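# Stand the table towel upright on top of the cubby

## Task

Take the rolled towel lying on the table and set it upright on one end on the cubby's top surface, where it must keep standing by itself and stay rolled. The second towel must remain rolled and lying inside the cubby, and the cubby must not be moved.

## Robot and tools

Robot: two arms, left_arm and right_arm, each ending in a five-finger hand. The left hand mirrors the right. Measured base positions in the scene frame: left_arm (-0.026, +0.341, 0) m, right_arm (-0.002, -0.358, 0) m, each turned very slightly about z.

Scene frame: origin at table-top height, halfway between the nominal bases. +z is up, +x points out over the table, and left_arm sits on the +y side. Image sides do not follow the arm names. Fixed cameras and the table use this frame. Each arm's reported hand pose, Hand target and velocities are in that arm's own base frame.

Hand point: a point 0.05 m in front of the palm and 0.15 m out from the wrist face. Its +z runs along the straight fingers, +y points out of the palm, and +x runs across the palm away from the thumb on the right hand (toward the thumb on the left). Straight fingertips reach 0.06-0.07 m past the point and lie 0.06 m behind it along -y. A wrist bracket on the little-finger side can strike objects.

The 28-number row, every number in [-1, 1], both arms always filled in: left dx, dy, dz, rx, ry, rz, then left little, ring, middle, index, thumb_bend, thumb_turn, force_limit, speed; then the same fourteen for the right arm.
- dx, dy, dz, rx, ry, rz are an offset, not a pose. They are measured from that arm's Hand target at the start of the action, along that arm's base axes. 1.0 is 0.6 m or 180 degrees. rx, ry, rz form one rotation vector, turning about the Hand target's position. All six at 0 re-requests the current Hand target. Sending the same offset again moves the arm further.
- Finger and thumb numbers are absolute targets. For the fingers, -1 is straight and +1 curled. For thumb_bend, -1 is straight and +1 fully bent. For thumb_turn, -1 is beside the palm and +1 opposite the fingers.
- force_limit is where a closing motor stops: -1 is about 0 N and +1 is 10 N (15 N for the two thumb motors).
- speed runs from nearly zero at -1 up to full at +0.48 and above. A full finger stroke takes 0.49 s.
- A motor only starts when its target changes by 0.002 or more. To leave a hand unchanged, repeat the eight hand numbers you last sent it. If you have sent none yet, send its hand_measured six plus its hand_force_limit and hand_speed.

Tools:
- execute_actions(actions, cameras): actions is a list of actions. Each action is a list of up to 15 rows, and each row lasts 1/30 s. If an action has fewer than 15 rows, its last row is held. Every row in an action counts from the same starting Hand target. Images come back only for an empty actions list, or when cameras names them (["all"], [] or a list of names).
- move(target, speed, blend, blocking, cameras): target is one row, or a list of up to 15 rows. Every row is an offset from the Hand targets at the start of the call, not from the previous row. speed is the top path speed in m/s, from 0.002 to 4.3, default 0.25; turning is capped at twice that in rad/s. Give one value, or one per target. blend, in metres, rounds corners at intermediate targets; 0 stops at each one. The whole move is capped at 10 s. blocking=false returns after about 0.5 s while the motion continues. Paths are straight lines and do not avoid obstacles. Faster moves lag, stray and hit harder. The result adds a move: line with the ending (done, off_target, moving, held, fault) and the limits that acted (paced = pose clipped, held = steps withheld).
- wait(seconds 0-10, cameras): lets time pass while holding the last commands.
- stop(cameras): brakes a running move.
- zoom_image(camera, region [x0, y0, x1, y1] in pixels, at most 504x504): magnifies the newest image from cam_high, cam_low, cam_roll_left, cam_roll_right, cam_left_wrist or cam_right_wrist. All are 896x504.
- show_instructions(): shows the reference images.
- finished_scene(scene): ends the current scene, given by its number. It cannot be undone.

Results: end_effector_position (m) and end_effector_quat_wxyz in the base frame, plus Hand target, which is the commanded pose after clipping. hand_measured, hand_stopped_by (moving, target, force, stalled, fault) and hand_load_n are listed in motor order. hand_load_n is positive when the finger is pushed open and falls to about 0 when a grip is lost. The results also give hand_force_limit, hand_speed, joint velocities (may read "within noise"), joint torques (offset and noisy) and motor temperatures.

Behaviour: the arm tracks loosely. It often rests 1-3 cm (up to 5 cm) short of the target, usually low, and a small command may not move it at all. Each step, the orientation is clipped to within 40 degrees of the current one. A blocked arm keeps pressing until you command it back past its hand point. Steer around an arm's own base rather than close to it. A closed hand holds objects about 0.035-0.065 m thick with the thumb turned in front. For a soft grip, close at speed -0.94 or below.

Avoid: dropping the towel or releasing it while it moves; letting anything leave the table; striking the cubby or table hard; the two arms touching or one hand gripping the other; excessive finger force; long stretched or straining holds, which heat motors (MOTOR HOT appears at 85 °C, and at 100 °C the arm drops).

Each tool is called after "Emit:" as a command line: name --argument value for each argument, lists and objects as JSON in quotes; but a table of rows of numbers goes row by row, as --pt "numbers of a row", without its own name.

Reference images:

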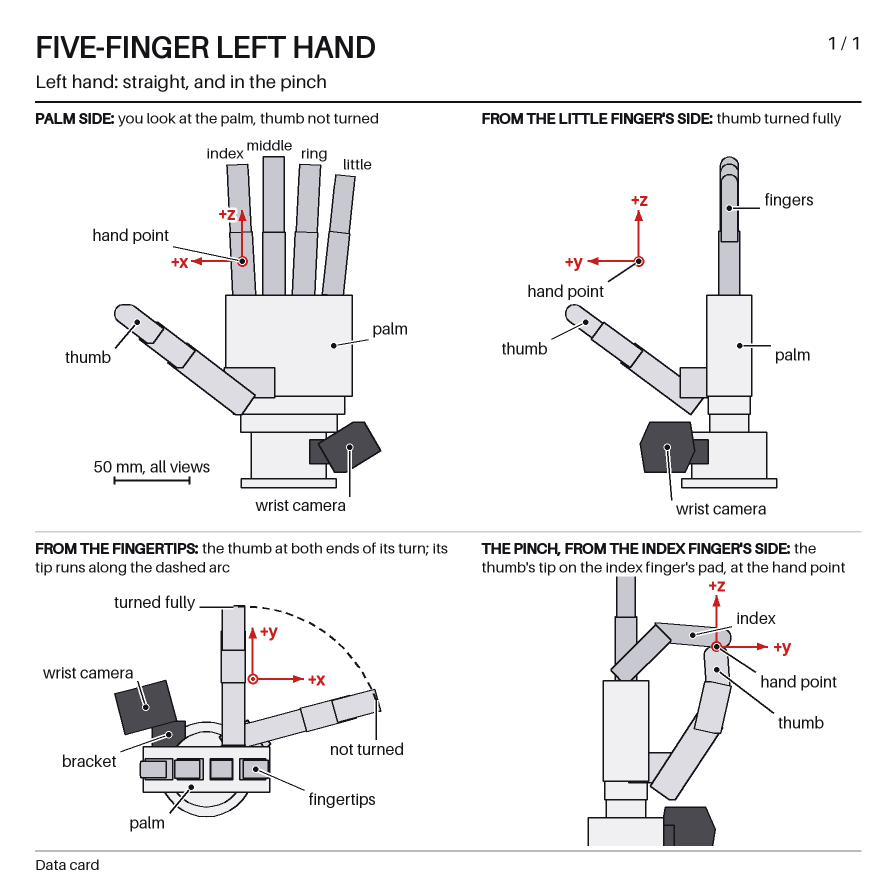

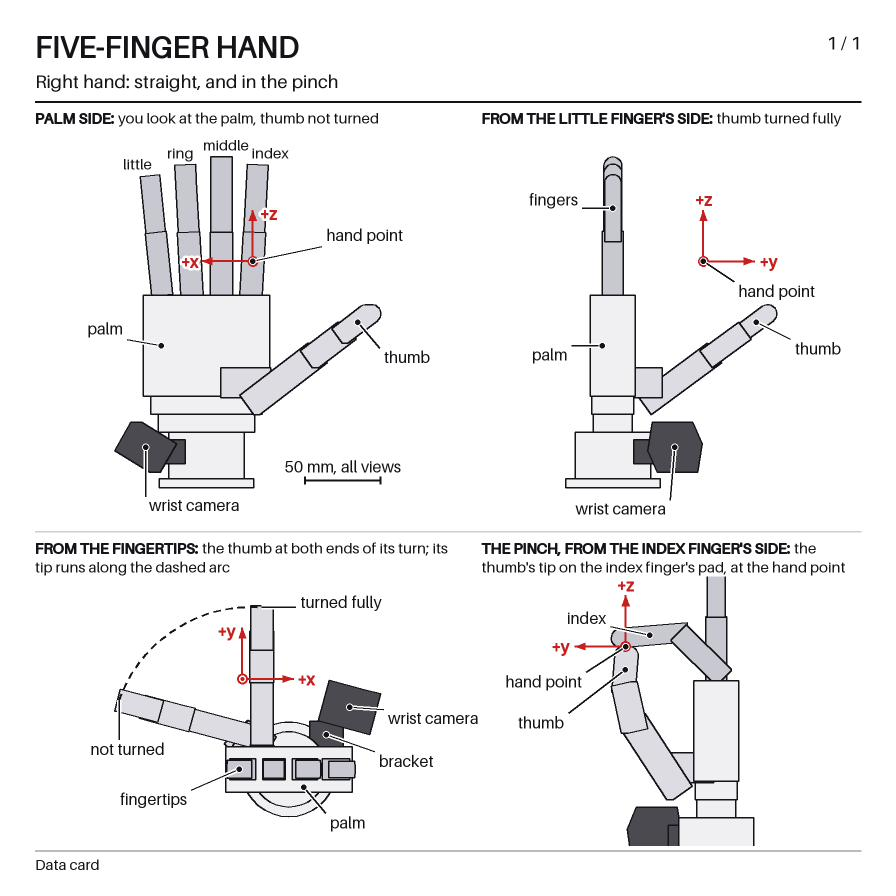

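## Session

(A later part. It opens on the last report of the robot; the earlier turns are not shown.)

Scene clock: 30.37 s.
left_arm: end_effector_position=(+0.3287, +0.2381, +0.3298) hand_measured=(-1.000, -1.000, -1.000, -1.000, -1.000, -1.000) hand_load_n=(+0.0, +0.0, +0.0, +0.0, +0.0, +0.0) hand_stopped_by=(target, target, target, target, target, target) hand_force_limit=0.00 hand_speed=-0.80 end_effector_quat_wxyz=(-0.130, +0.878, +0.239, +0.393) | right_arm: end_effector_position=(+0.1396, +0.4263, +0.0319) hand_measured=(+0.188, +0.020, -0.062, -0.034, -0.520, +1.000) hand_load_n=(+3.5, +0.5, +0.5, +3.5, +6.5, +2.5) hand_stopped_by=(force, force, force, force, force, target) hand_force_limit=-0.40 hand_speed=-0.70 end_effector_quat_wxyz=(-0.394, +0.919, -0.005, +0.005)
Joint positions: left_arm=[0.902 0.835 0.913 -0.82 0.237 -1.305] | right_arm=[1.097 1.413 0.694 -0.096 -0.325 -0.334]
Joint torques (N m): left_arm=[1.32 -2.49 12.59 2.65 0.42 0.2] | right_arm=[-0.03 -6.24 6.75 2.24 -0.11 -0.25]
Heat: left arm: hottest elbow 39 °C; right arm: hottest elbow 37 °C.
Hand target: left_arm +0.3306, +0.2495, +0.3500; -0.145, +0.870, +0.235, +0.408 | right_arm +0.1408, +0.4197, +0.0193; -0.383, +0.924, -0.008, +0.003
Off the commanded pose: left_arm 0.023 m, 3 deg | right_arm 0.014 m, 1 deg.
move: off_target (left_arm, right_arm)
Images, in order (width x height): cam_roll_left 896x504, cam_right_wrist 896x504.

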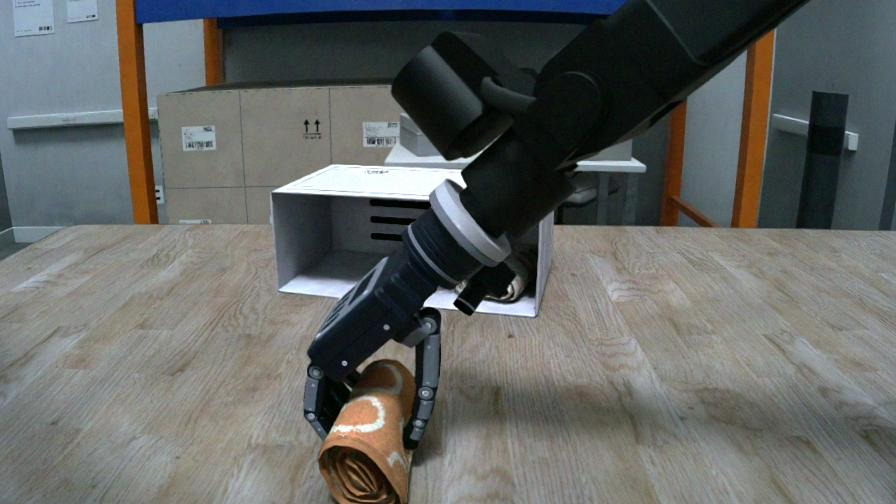

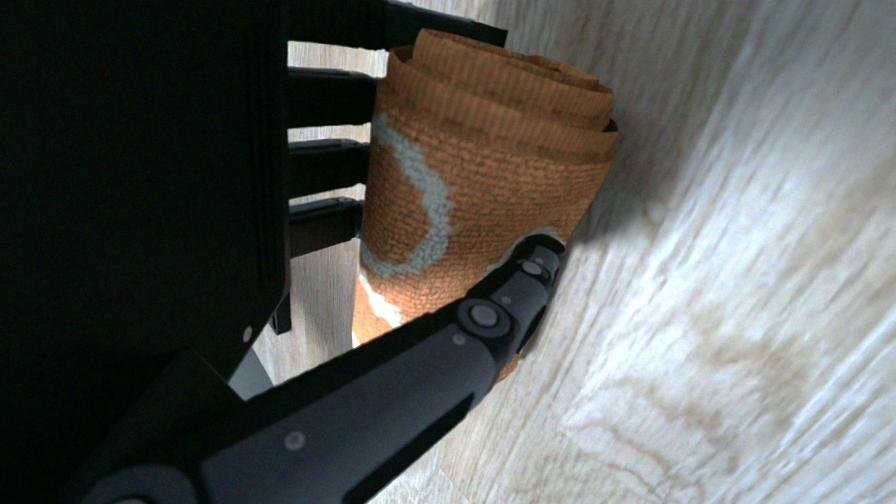

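Emit:
move --target '[0,0,0,0,0,0,-1,-1,-1,-1,-1,-1,0,-0.8, 0,0,0,0,0,0,0.4,0.4,0.4,0.4,0.2,1,-0.1,-0.8]' --cameras '["cam_roll_left"]'

Emit:
move --target '[0,0,0,0,0,0,-1,-1,-1,-1,-1,-1,0,-0.8, 0,0,0.15,0,0,0,0.4,0.4,0.4,0.4,0.2,1,-0.1,-0.8]' --cameras '["all"]' --speed 0.12

Scene clock: 31.43 s.
left_arm: end_effector_position=(+0.3287, +0.2381, +0.3298) hand_measured=(-1.000, -1.000, -1.000, -1.000, -1.000, -1.000) hand_load_n=(+0.0, +0.0, +0.0, +0.0, +0.0, +0.0) hand_stopped_by=(target, target, target, target, target, target) hand_force_limit=0.00 hand_speed=-0.80 end_effector_quat_wxyz=(-0.130, +0.878, +0.239, +0.393) | right_arm: end_effector_position=(+0.1396, +0.4263, +0.0319) hand_measured=(+0.350, +0.146, +0.026, -0.002, -0.518, +1.000) hand_load_n=(+5.0, +4.0, +2.5, +2.5, +12.0, +7.0) hand_stopped_by=(force, force, force, force, force, target) hand_force_limit=-0.10 hand_speed=-0.80 end_effector_quat_wxyz=(-0.394, +0.919, -0.005, +0.005)
Joint positions: left_arm=[0.902 0.835 0.913 -0.82 0.237 -1.305] | right_arm=[1.097 1.413 0.694 -0.096 -0.325 -0.334]
Joint torques (N m): left_arm=[1.85 -1.79 12.53 2.56 0.39 0.2] | right_arm=[-0.03 -6.24 6.76 2.24 -0.11 -0.25]
Heat: left arm: hottest elbow 39 °C; right arm: hottest elbow 37 °C.
Hand target: left_arm +0.3306, +0.2495, +0.3500; -0.145, +0.870, +0.235, +0.408 | right_arm +0.1408, +0.4197, +0.0193; -0.383, +0.924, -0.008, +0.003
Off the commanded pose: left_arm 0.023 m, 3 deg | right_arm 0.014 m, 1 deg.
move: off_target (left_arm, right_arm)
Images, in order (width x height): cam_roll_left 896x504.

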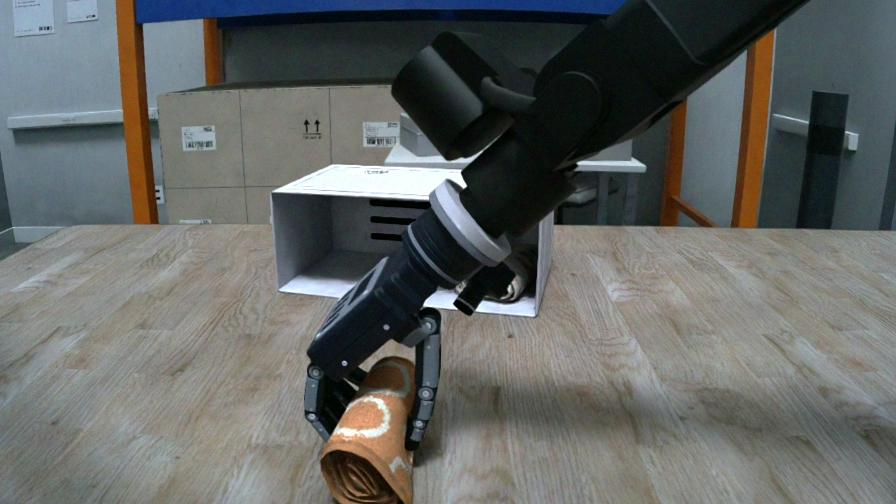

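Scene clock: 32.87 s.
left_arm: end_effector_position=(+0.3287, +0.2381, +0.3298) hand_measured=(-1.000, -1.000, -1.000, -1.000, -1.000, -1.000) hand_load_n=(+0.0, +0.0, +0.0, +0.0, +0.0, +0.0) hand_stopped_by=(target, target, target, target, target, target) hand_force_limit=0.00 hand_speed=-0.80 end_effector_quat_wxyz=(-0.130, +0.878, +0.239, +0.393) | right_arm: end_effector_position=(+0.1279, +0.4032, +0.0853) hand_measured=(+0.350, +0.146, +0.026, -0.002, -0.518, +1.000) hand_load_n=(+4.5, +4.0, +3.0, +3.0, +12.5, +7.5) hand_stopped_by=(force, force, force, force, force, target) hand_force_limit=-0.10 hand_speed=-0.80 end_effector_quat_wxyz=(-0.363, +0.932, -0.011, -0.010)
Joint positions: left_arm=[0.902 0.835 0.913 -0.82 0.237 -1.305] | right_arm=[1.096 1.272 0.761 -0.378 -0.325 -0.334]
Joint torques (N m): left_arm=[1.2 -1.85 12.48 2.69 0.4 0.23] | right_arm=[-0.03 -7.18 12.51 1.63 -0.1 -0.24]
Heat: left arm: hottest elbow 39 °C; right arm: hottest elbow 37 °C.
Hand target: left_arm +0.3306, +0.2495, +0.3500; -0.145, +0.870, +0.235, +0.408 | right_arm +0.1409, +0.4196, +0.1093; -0.383, +0.924, -0.008, +0.003
Off the commanded pose: left_arm 0.023 m, 3 deg | right_arm 0.032 m, 3 deg.
move: off_target (left_arm, right_arm)

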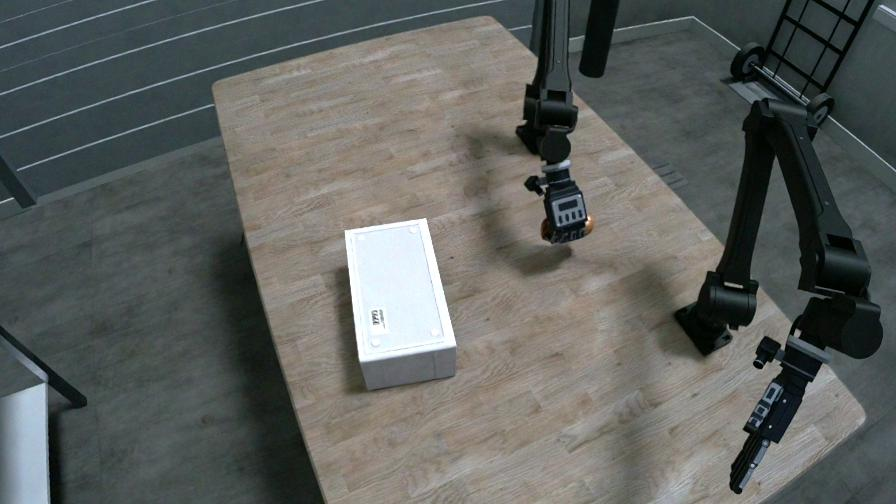

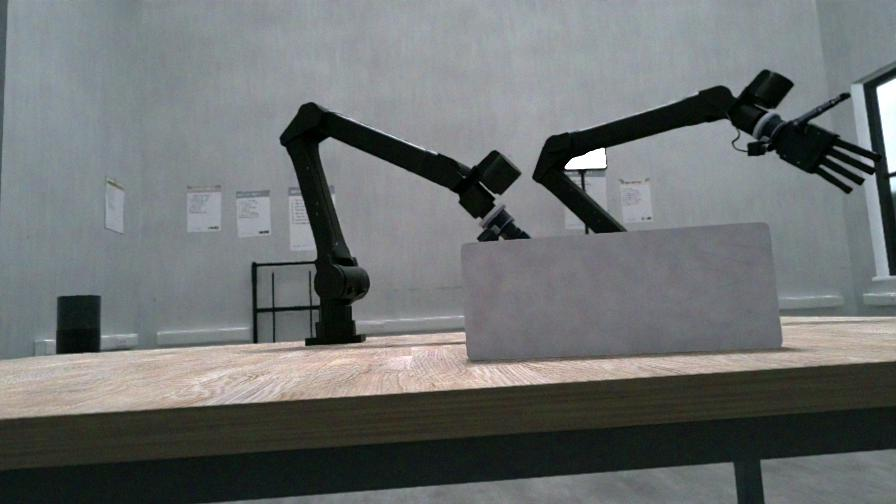

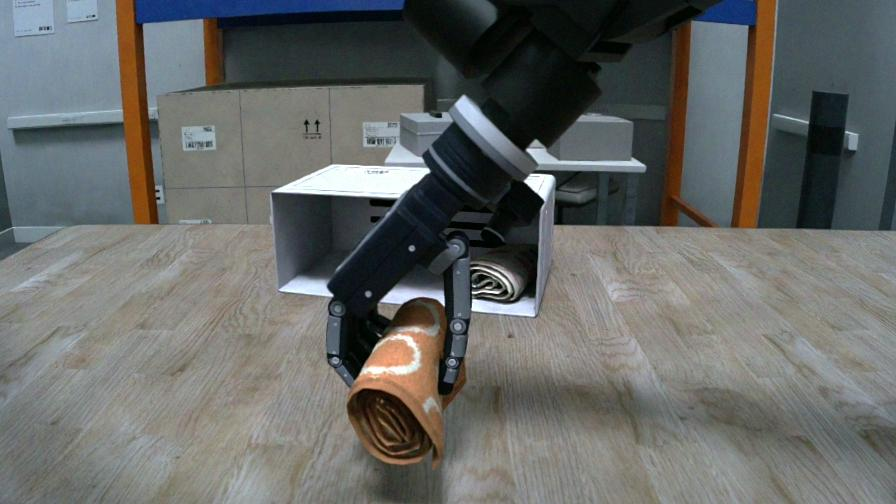

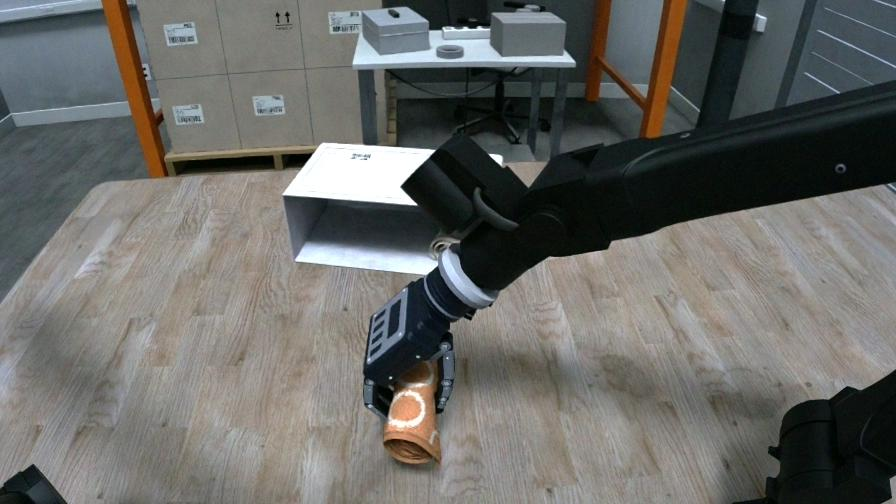

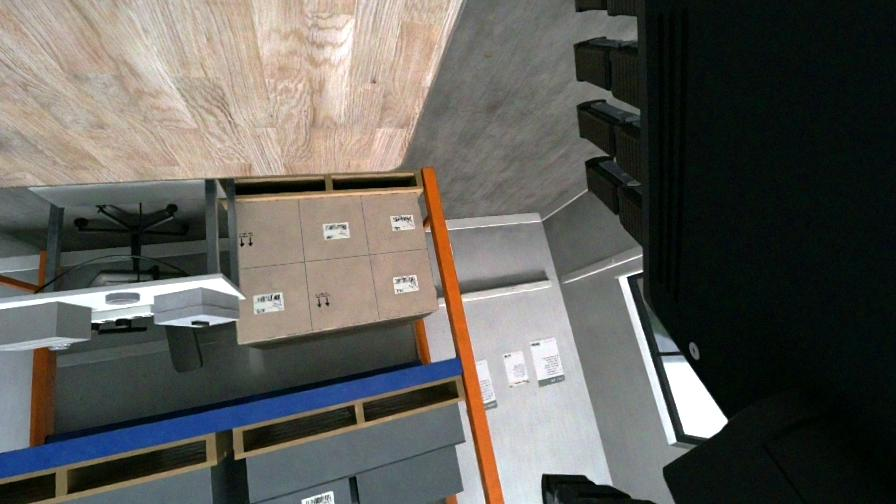

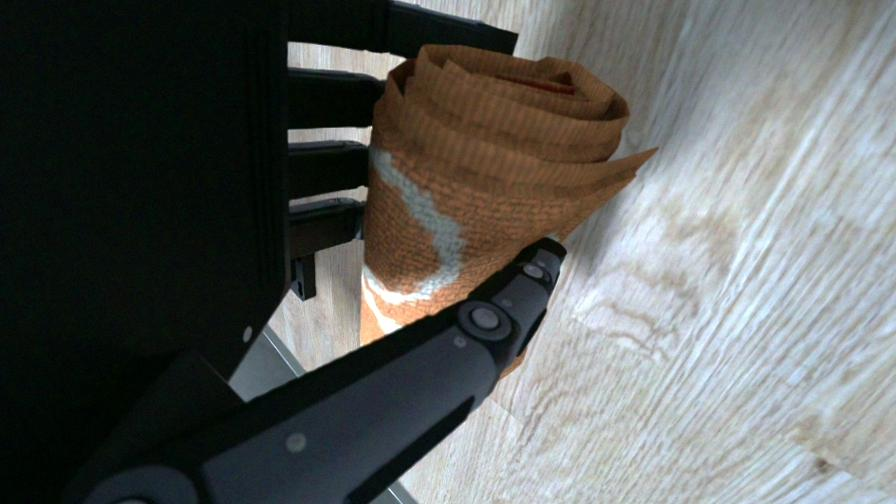

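Emit:
move --pt "0 0 0 0 0 0 -1 -1 -1 -1 -1 -1 0 -0.8 0.0985 -0.033 0.268 0 0 0 0.4 0.4 0.4 0.4 0.2 1 -0.1 -0.8" --pt "0 0 0 0 0 0 -1 -1 -1 -1 -1 -1 0 -0.8 0.598 -0.083 0.3 -0.0416 -0.4988 -0.033 0.4 0.4 0.4 0.4 0.2 1 -0.1 -0.8" --pt "0 0 0 0 0 0 -1 -1 -1 -1 -1 -1 0 -0.8 0.667 -0.043 0.27 -0.0416 -0.4988 -0.033 0.4 0.4 0.4 0.4 0.2 1 -0.1 -0.8" --blend '[0.05, 0.02, 0]' --cameras '["all"]' --speed 0.2

Emit:
zoom_image --camera "cam_low" --region '[460, 60, 720, 260]'

Emit:
zoom_image --camera "cam_high" --region '[310, 170, 510, 390]'

Emit:
zoom_image --camera "cam_roll_left" --region '[260, 20, 620, 320]'

Scene clock: 42.27 s.
left_arm: end_effector_position=(+0.3287, +0.2381, +0.3298) hand_measured=(-1.000, -1.000, -1.000, -1.000, -1.000, -1.000) hand_load_n=(+0.0, +0.0, +0.0, +0.0, +0.0, +0.0) hand_stopped_by=(target, target, target, target, target, target) hand_force_limit=0.00 hand_speed=-0.80 end_effector_quat_wxyz=(-0.130, +0.878, +0.239, +0.393) | right_arm: end_effector_position=(+0.5251, +0.3848, +0.2404) hand_measured=(+0.350, +0.146, +0.026, -0.002, -0.518, +1.000) hand_load_n=(+4.0, +4.0, +3.0, +3.0, +12.5, +8.0) hand_stopped_by=(force, force, force, force, force, target) hand_force_limit=-0.10 hand_speed=-0.80 end_effector_quat_wxyz=(-0.215, +0.693, +0.229, +0.649)
Joint positions: left_arm=[0.902 0.835 0.913 -0.82 0.237 -1.305] | right_arm=[0.761 1.54 0.918 0.557 0.122 -1.562]
Joint torques (N m): left_arm=[0.56 -1.61 12.55 2.7 0.4 0.21] | right_arm=[0.03 -10.17 12.9 3.36 -0.08 -0.29]
Heat: left arm: hottest elbow 41 °C; right arm: hottest elbow 40 °C.
Hand target: left_arm +0.3306, +0.2495, +0.3500; -0.145, +0.870, +0.235, +0.408 | right_arm +0.5410, +0.3940, +0.2714; -0.221, +0.672, +0.221, +0.671
Off the commanded pose: left_arm 0.023 m, 3 deg | right_arm 0.036 m, 4 deg.
move: off_target (left_arm, right_arm)

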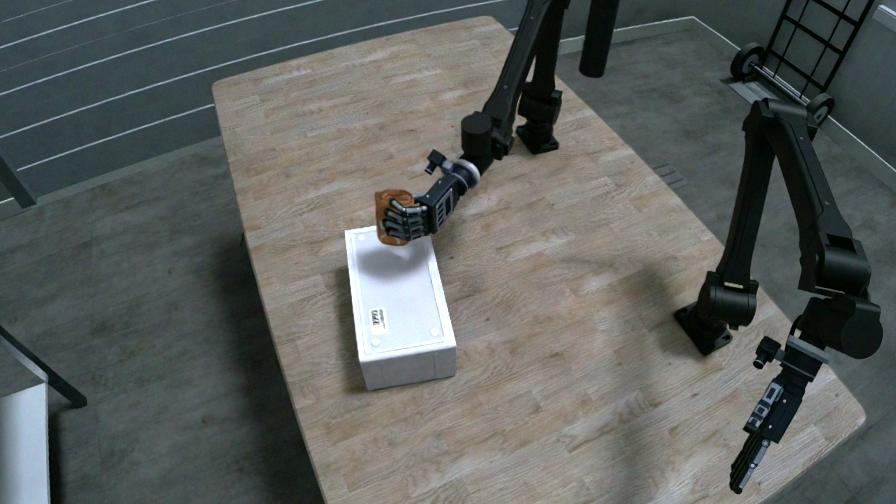

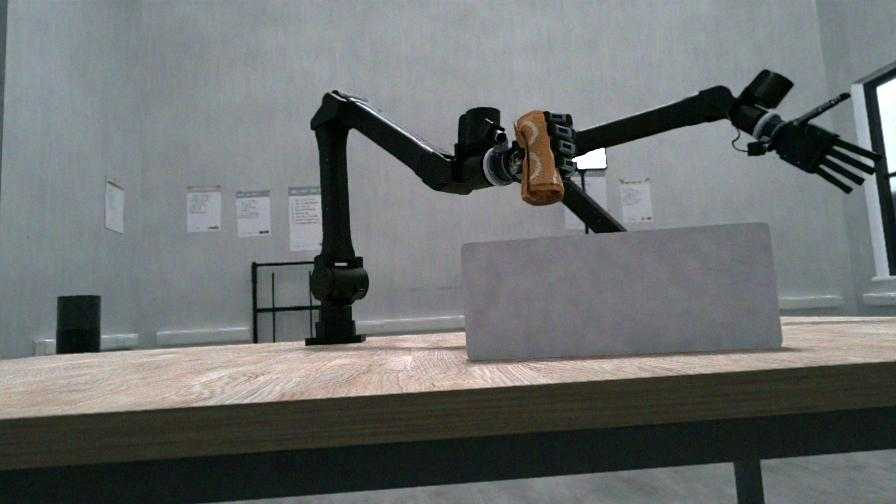

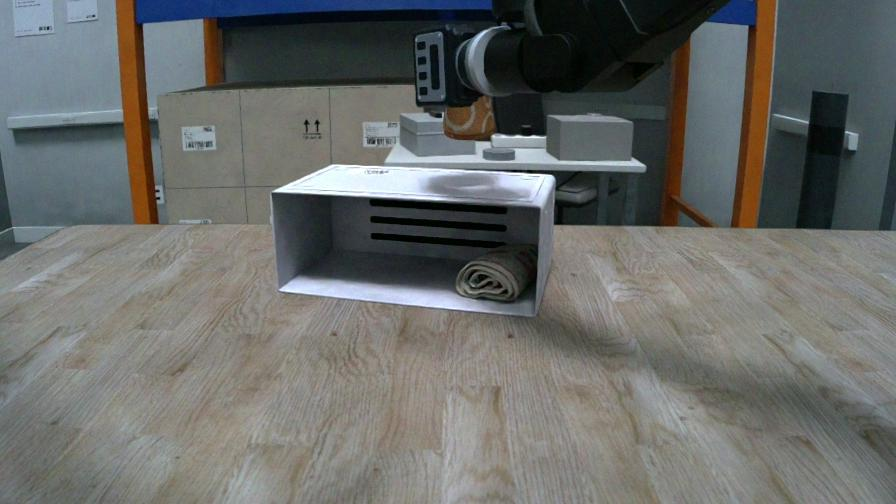

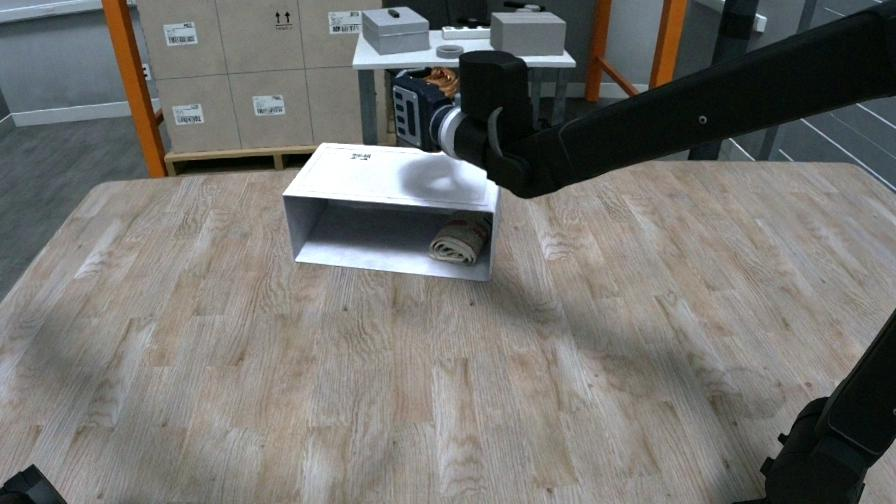

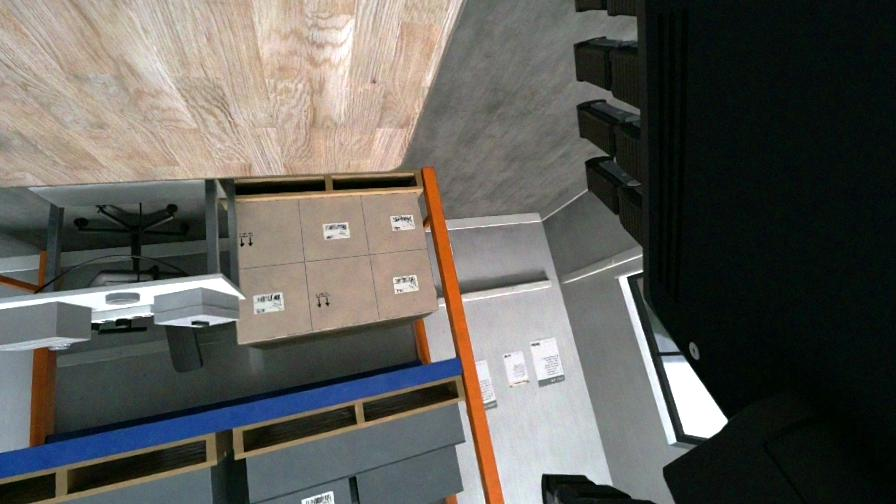

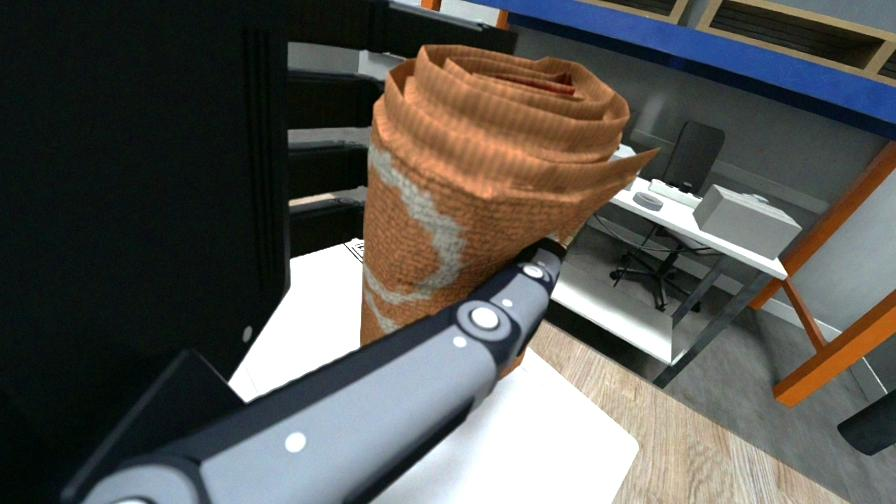

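Scaled by 1.938.

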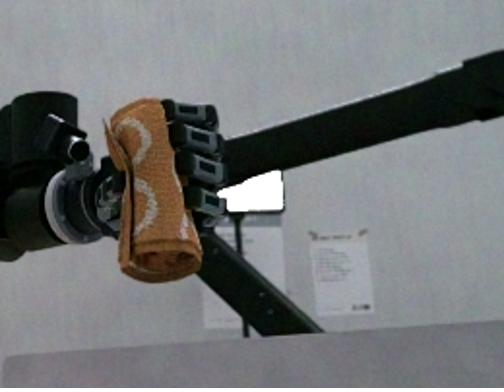

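Scaled by 2.291.

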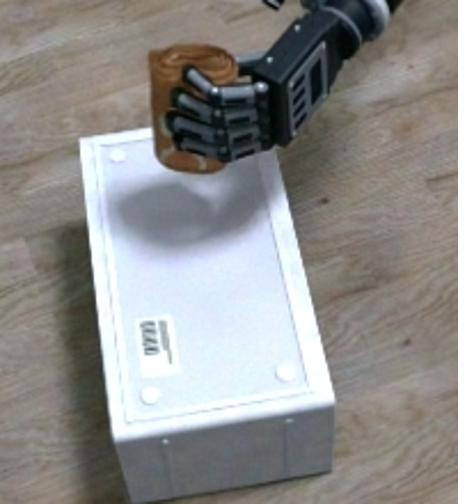

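Scaled by 1.400.

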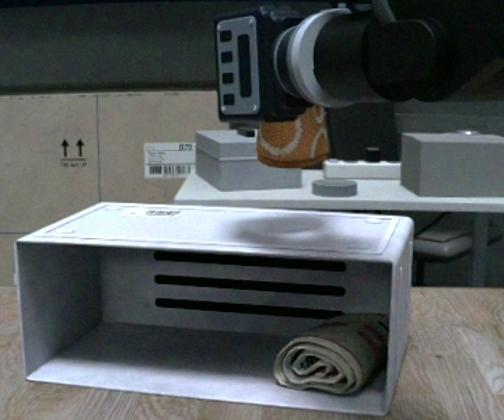

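Emit:
move --target '[0,0,0,0,0,0,-1,-1,-1,-1,-1,-1,0,-0.8, 0.014,0.043,0,-0.022,0.05,0,0.4,0.4,0.4,0.4,0.2,1,-0.1,-0.8]' --cameras '["cam_low","cam_high","cam_roll_left","cam_roll_right","cam_right_wrist"]' --speed 0.12

Emit:
zoom_image --camera "cam_low" --region '[480, 60, 680, 240]'

Emit:
zoom_image --camera "cam_high" --region '[340, 170, 460, 290]'

Emit:
zoom_image --camera "cam_roll_right" --region '[360, 30, 560, 190]'

Scene clock: 48.07 s.
left_arm: end_effector_position=(+0.3287, +0.2381, +0.3298) hand_measured=(-1.000, -1.000, -1.000, -1.000, -1.000, -1.000) hand_load_n=(+0.0, +0.0, +0.0, +0.0, +0.0, +0.0) hand_stopped_by=(target, target, target, target, target, target) hand_force_limit=0.00 hand_speed=-0.80 end_effector_quat_wxyz=(-0.130, +0.878, +0.239, +0.393) | right_arm: end_effector_position=(+0.5391, +0.4032, +0.2544) hand_measured=(+0.350, +0.146, +0.026, -0.002, -0.518, +1.000) hand_load_n=(+4.5, +4.0, +3.0, +3.0, +12.5, +8.0) hand_stopped_by=(force, force, force, force, force, target) hand_force_limit=-0.10 hand_speed=-0.80 end_effector_quat_wxyz=(-0.207, +0.737, +0.230, +0.601)
Joint positions: left_arm=[0.902 0.835 0.913 -0.82 0.237 -1.305] | right_arm=[0.766 1.544 1.075 0.273 0.129 -1.516]
Joint torques (N m): left_arm=[1.14 -1.85 12.59 2.71 0.4 0.22] | right_arm=[1.38 -9.93 13.9 2.22 0.22 -0.18]
Motor temperatures (°C): left_arm=[30 30 42 29 28 30] | right_arm=[31 29 42 30 28 29]
Heat: left arm: hottest elbow 42 °C; right arm: hottest elbow 42 °C.
Hand target: left_arm +0.3306, +0.2495, +0.3500; -0.145, +0.870, +0.235, +0.408 | right_arm +0.5495, +0.4197, +0.2714; -0.214, +0.730, +0.226, +0.609
Off the commanded pose: left_arm 0.023 m, 3 deg | right_arm 0.026 m, 2 deg.
move: off_target (left_arm, right_arm)
Images, in order (width x height): cam_high 896x504, cam_low 896x504, cam_roll_left 896x504, cam_roll_right 896x504, cam_right_wrist 896x504.

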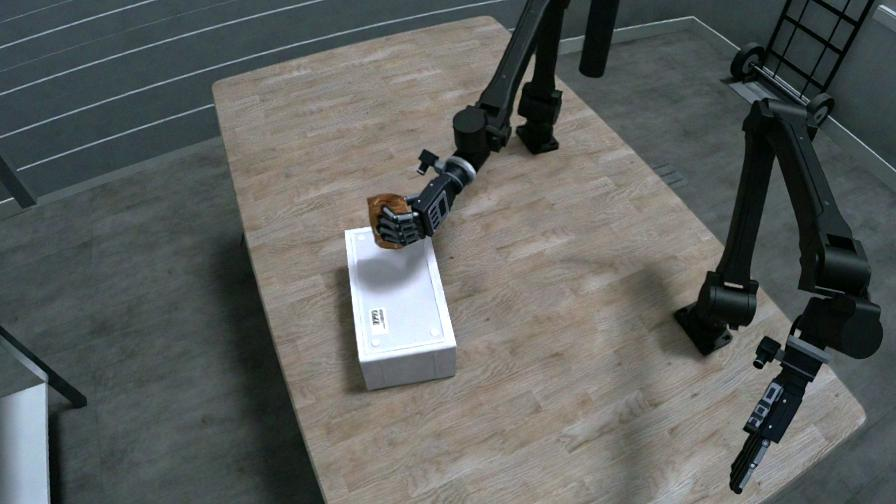

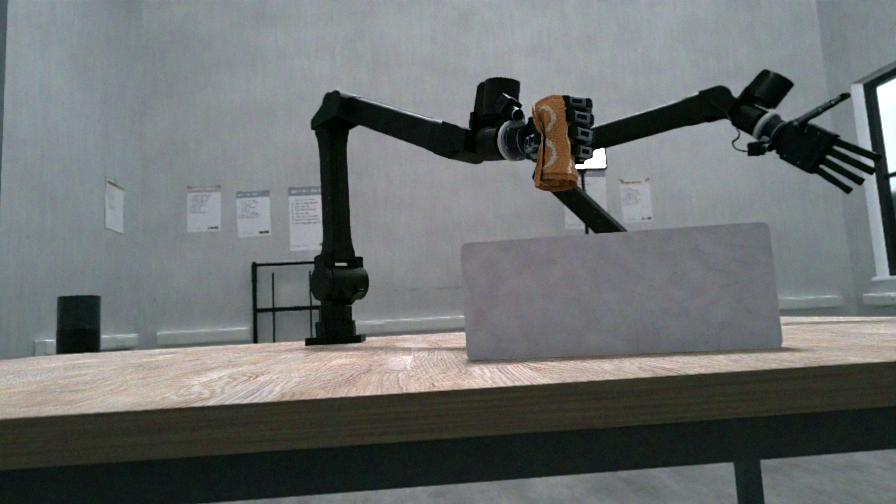

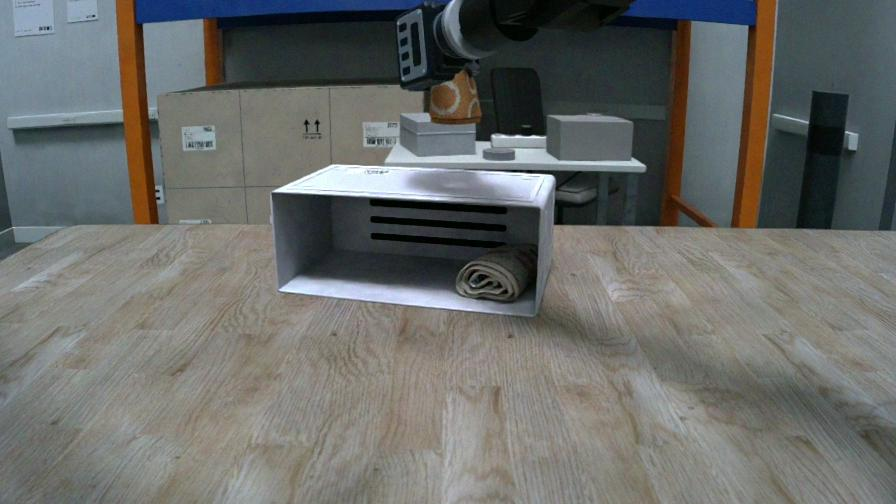

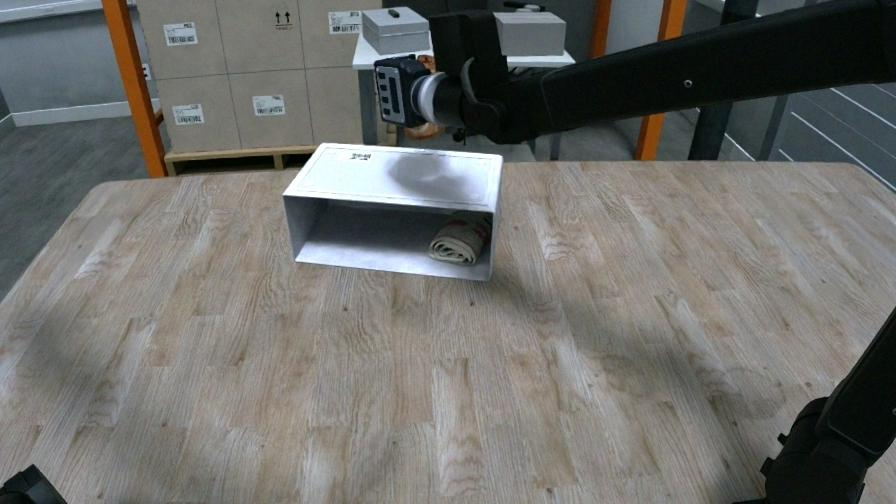

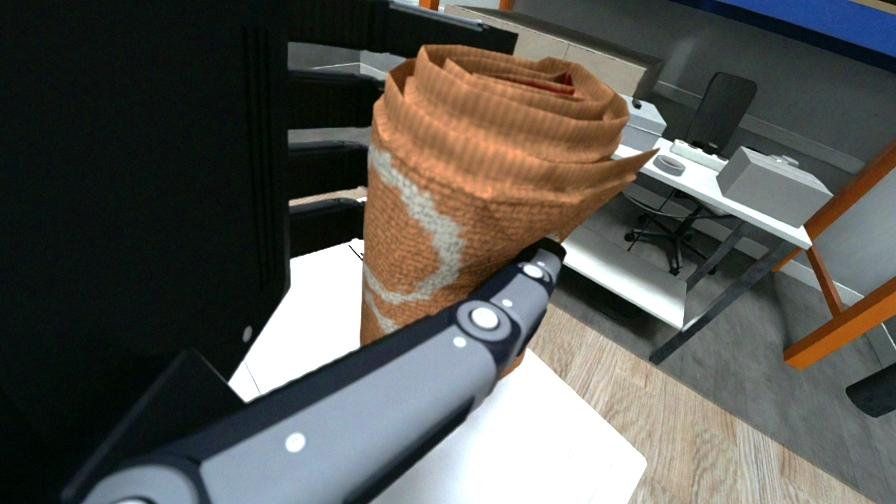

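Scaled by 2.520.

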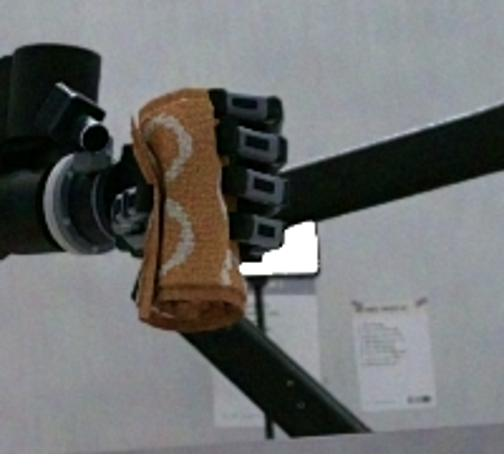

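Scaled by 4.200.

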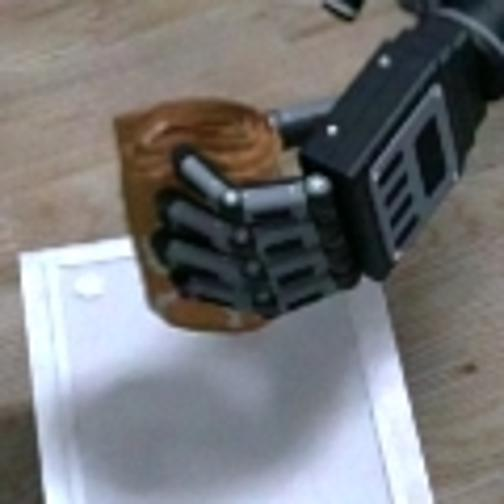

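Scaled by 2.520.

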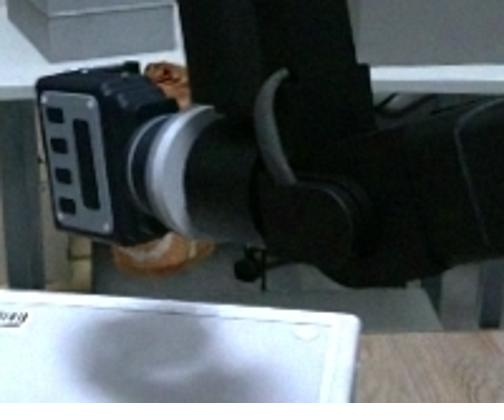

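Emit:
move --target '[0,0,0,0,0,0,-1,-1,-1,-1,-1,-1,0,-0.8, 0,0,-0.1,-0.003,0.016,0,0.4,0.4,0.4,0.4,0.2,1,-0.1,-0.8]' --cameras '["cam_low","cam_high","cam_roll_left","cam_right_wrist"]' --speed 0.1

Emit:
zoom_image --camera "cam_low" --region '[480, 80, 680, 260]'

Emit:
zoom_image --camera "cam_high" --region '[340, 170, 460, 290]'

Emit:
zoom_image --camera "cam_roll_left" --region '[340, 20, 580, 220]'

Scene clock: 55.43 s.
left_arm: end_effector_position=(+0.3287, +0.2381, +0.3298) hand_measured=(-1.000, -1.000, -1.000, -1.000, -1.000, -1.000) hand_load_n=(+0.0, +0.0, +0.0, +0.0, -0.5, +0.0) hand_stopped_by=(target, target, target, target, target, target) hand_force_limit=0.00 hand_speed=-0.80 end_effector_quat_wxyz=(-0.130, +0.878, +0.239, +0.393) | right_arm: end_effector_position=(+0.5466, +0.4123, +0.2169) hand_measured=(+0.350, +0.146, +0.026, -0.002, -0.518, +1.000) hand_load_n=(+4.0, +4.0, +3.0, +3.0, +12.5, +8.0) hand_stopped_by=(force, force, force, force, force, target) hand_force_limit=-0.10 hand_speed=-0.80 end_effector_quat_wxyz=(-0.212, +0.747, +0.224, +0.588)
Joint positions: left_arm=[0.902 0.835 0.913 -0.82 0.237 -1.305] | right_arm=[0.766 1.617 1.075 0.32 0.127 -1.489]
Joint torques (N m): left_arm=[1.14 -2.49 12.49 2.66 0.4 0.23] | right_arm=[1.03 -10.75 9.62 3.4 -0.04 -0.18]
Heat: left arm: hottest elbow 43 °C; right arm: hottest elbow 44 °C.
Hand target: left_arm +0.3306, +0.2495, +0.3500; -0.145, +0.870, +0.235, +0.408 | right_arm +0.5495, +0.4197, +0.2115; -0.217, +0.746, +0.224, +0.589
Off the commanded pose: left_arm 0.023 m, 3 deg | right_arm 0.010 m, 1 deg.
move: off_target (left_arm)
Images, in order (width x height): cam_high 896x504, cam_low 896x504, cam_roll_left 896x504, cam_right_wrist 896x504.

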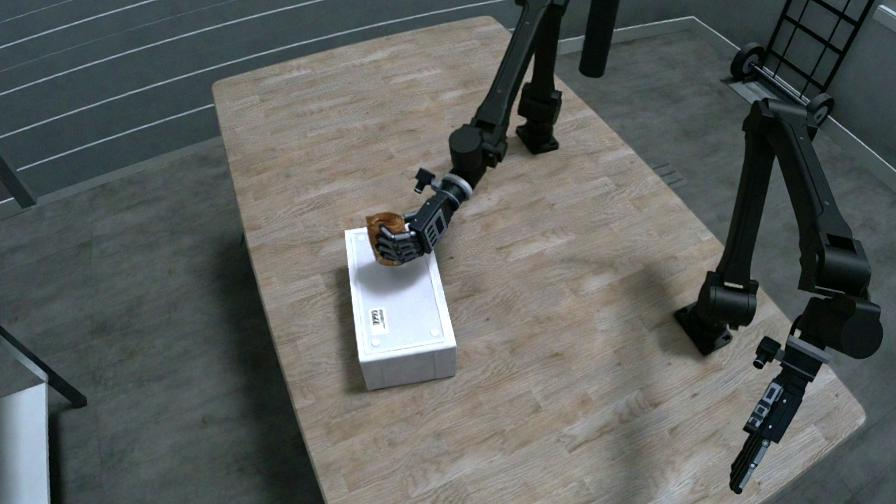

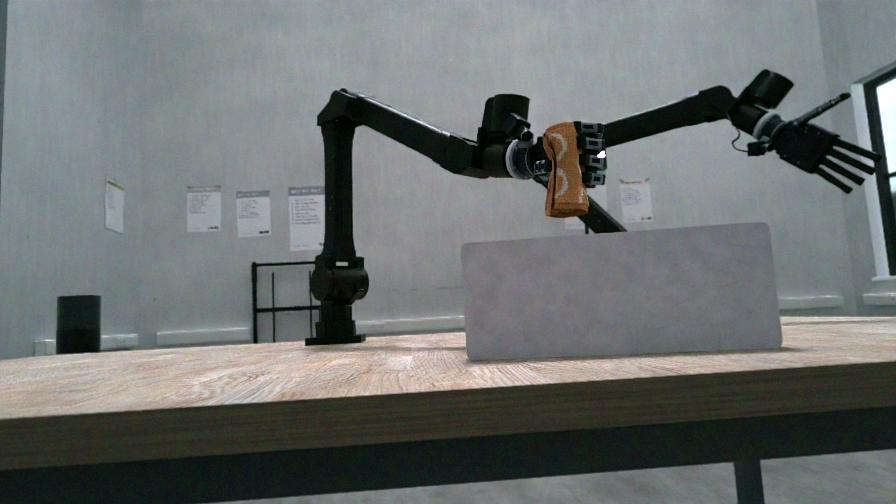

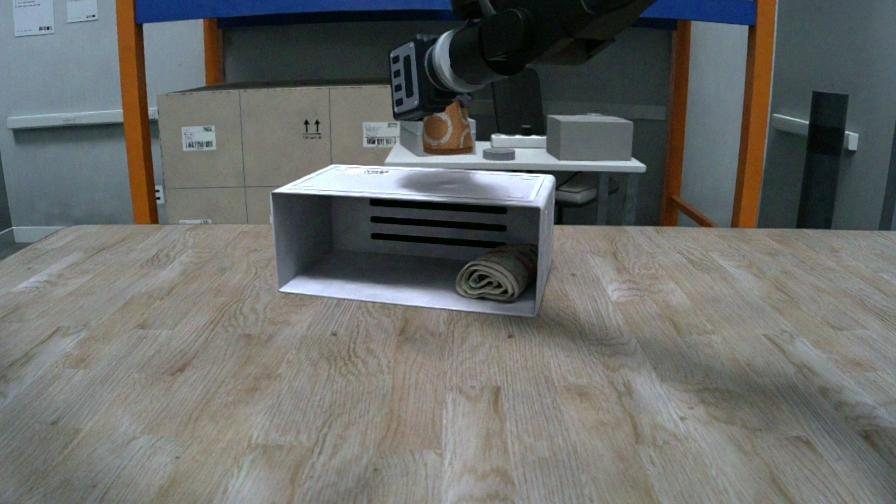

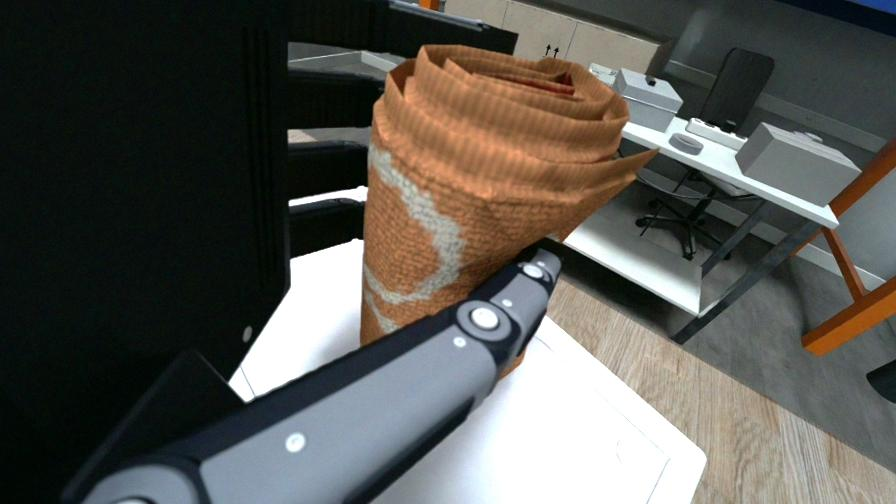

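Scaled by 2.520.

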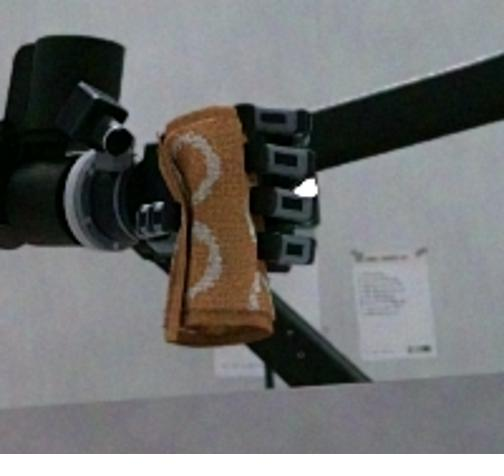

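Scaled by 4.200.

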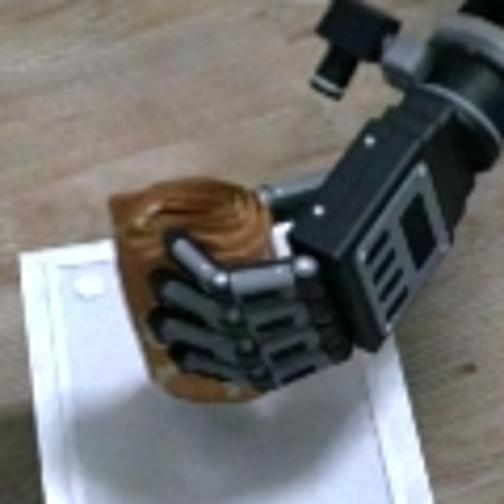

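Scaled by 2.100.

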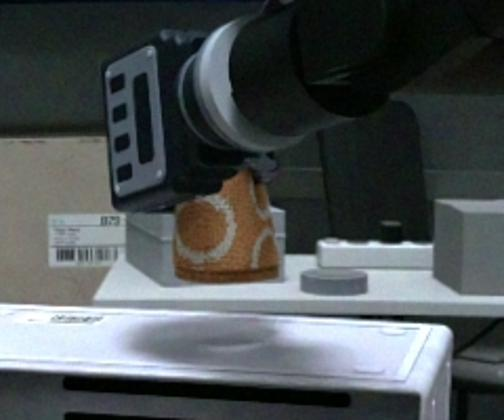

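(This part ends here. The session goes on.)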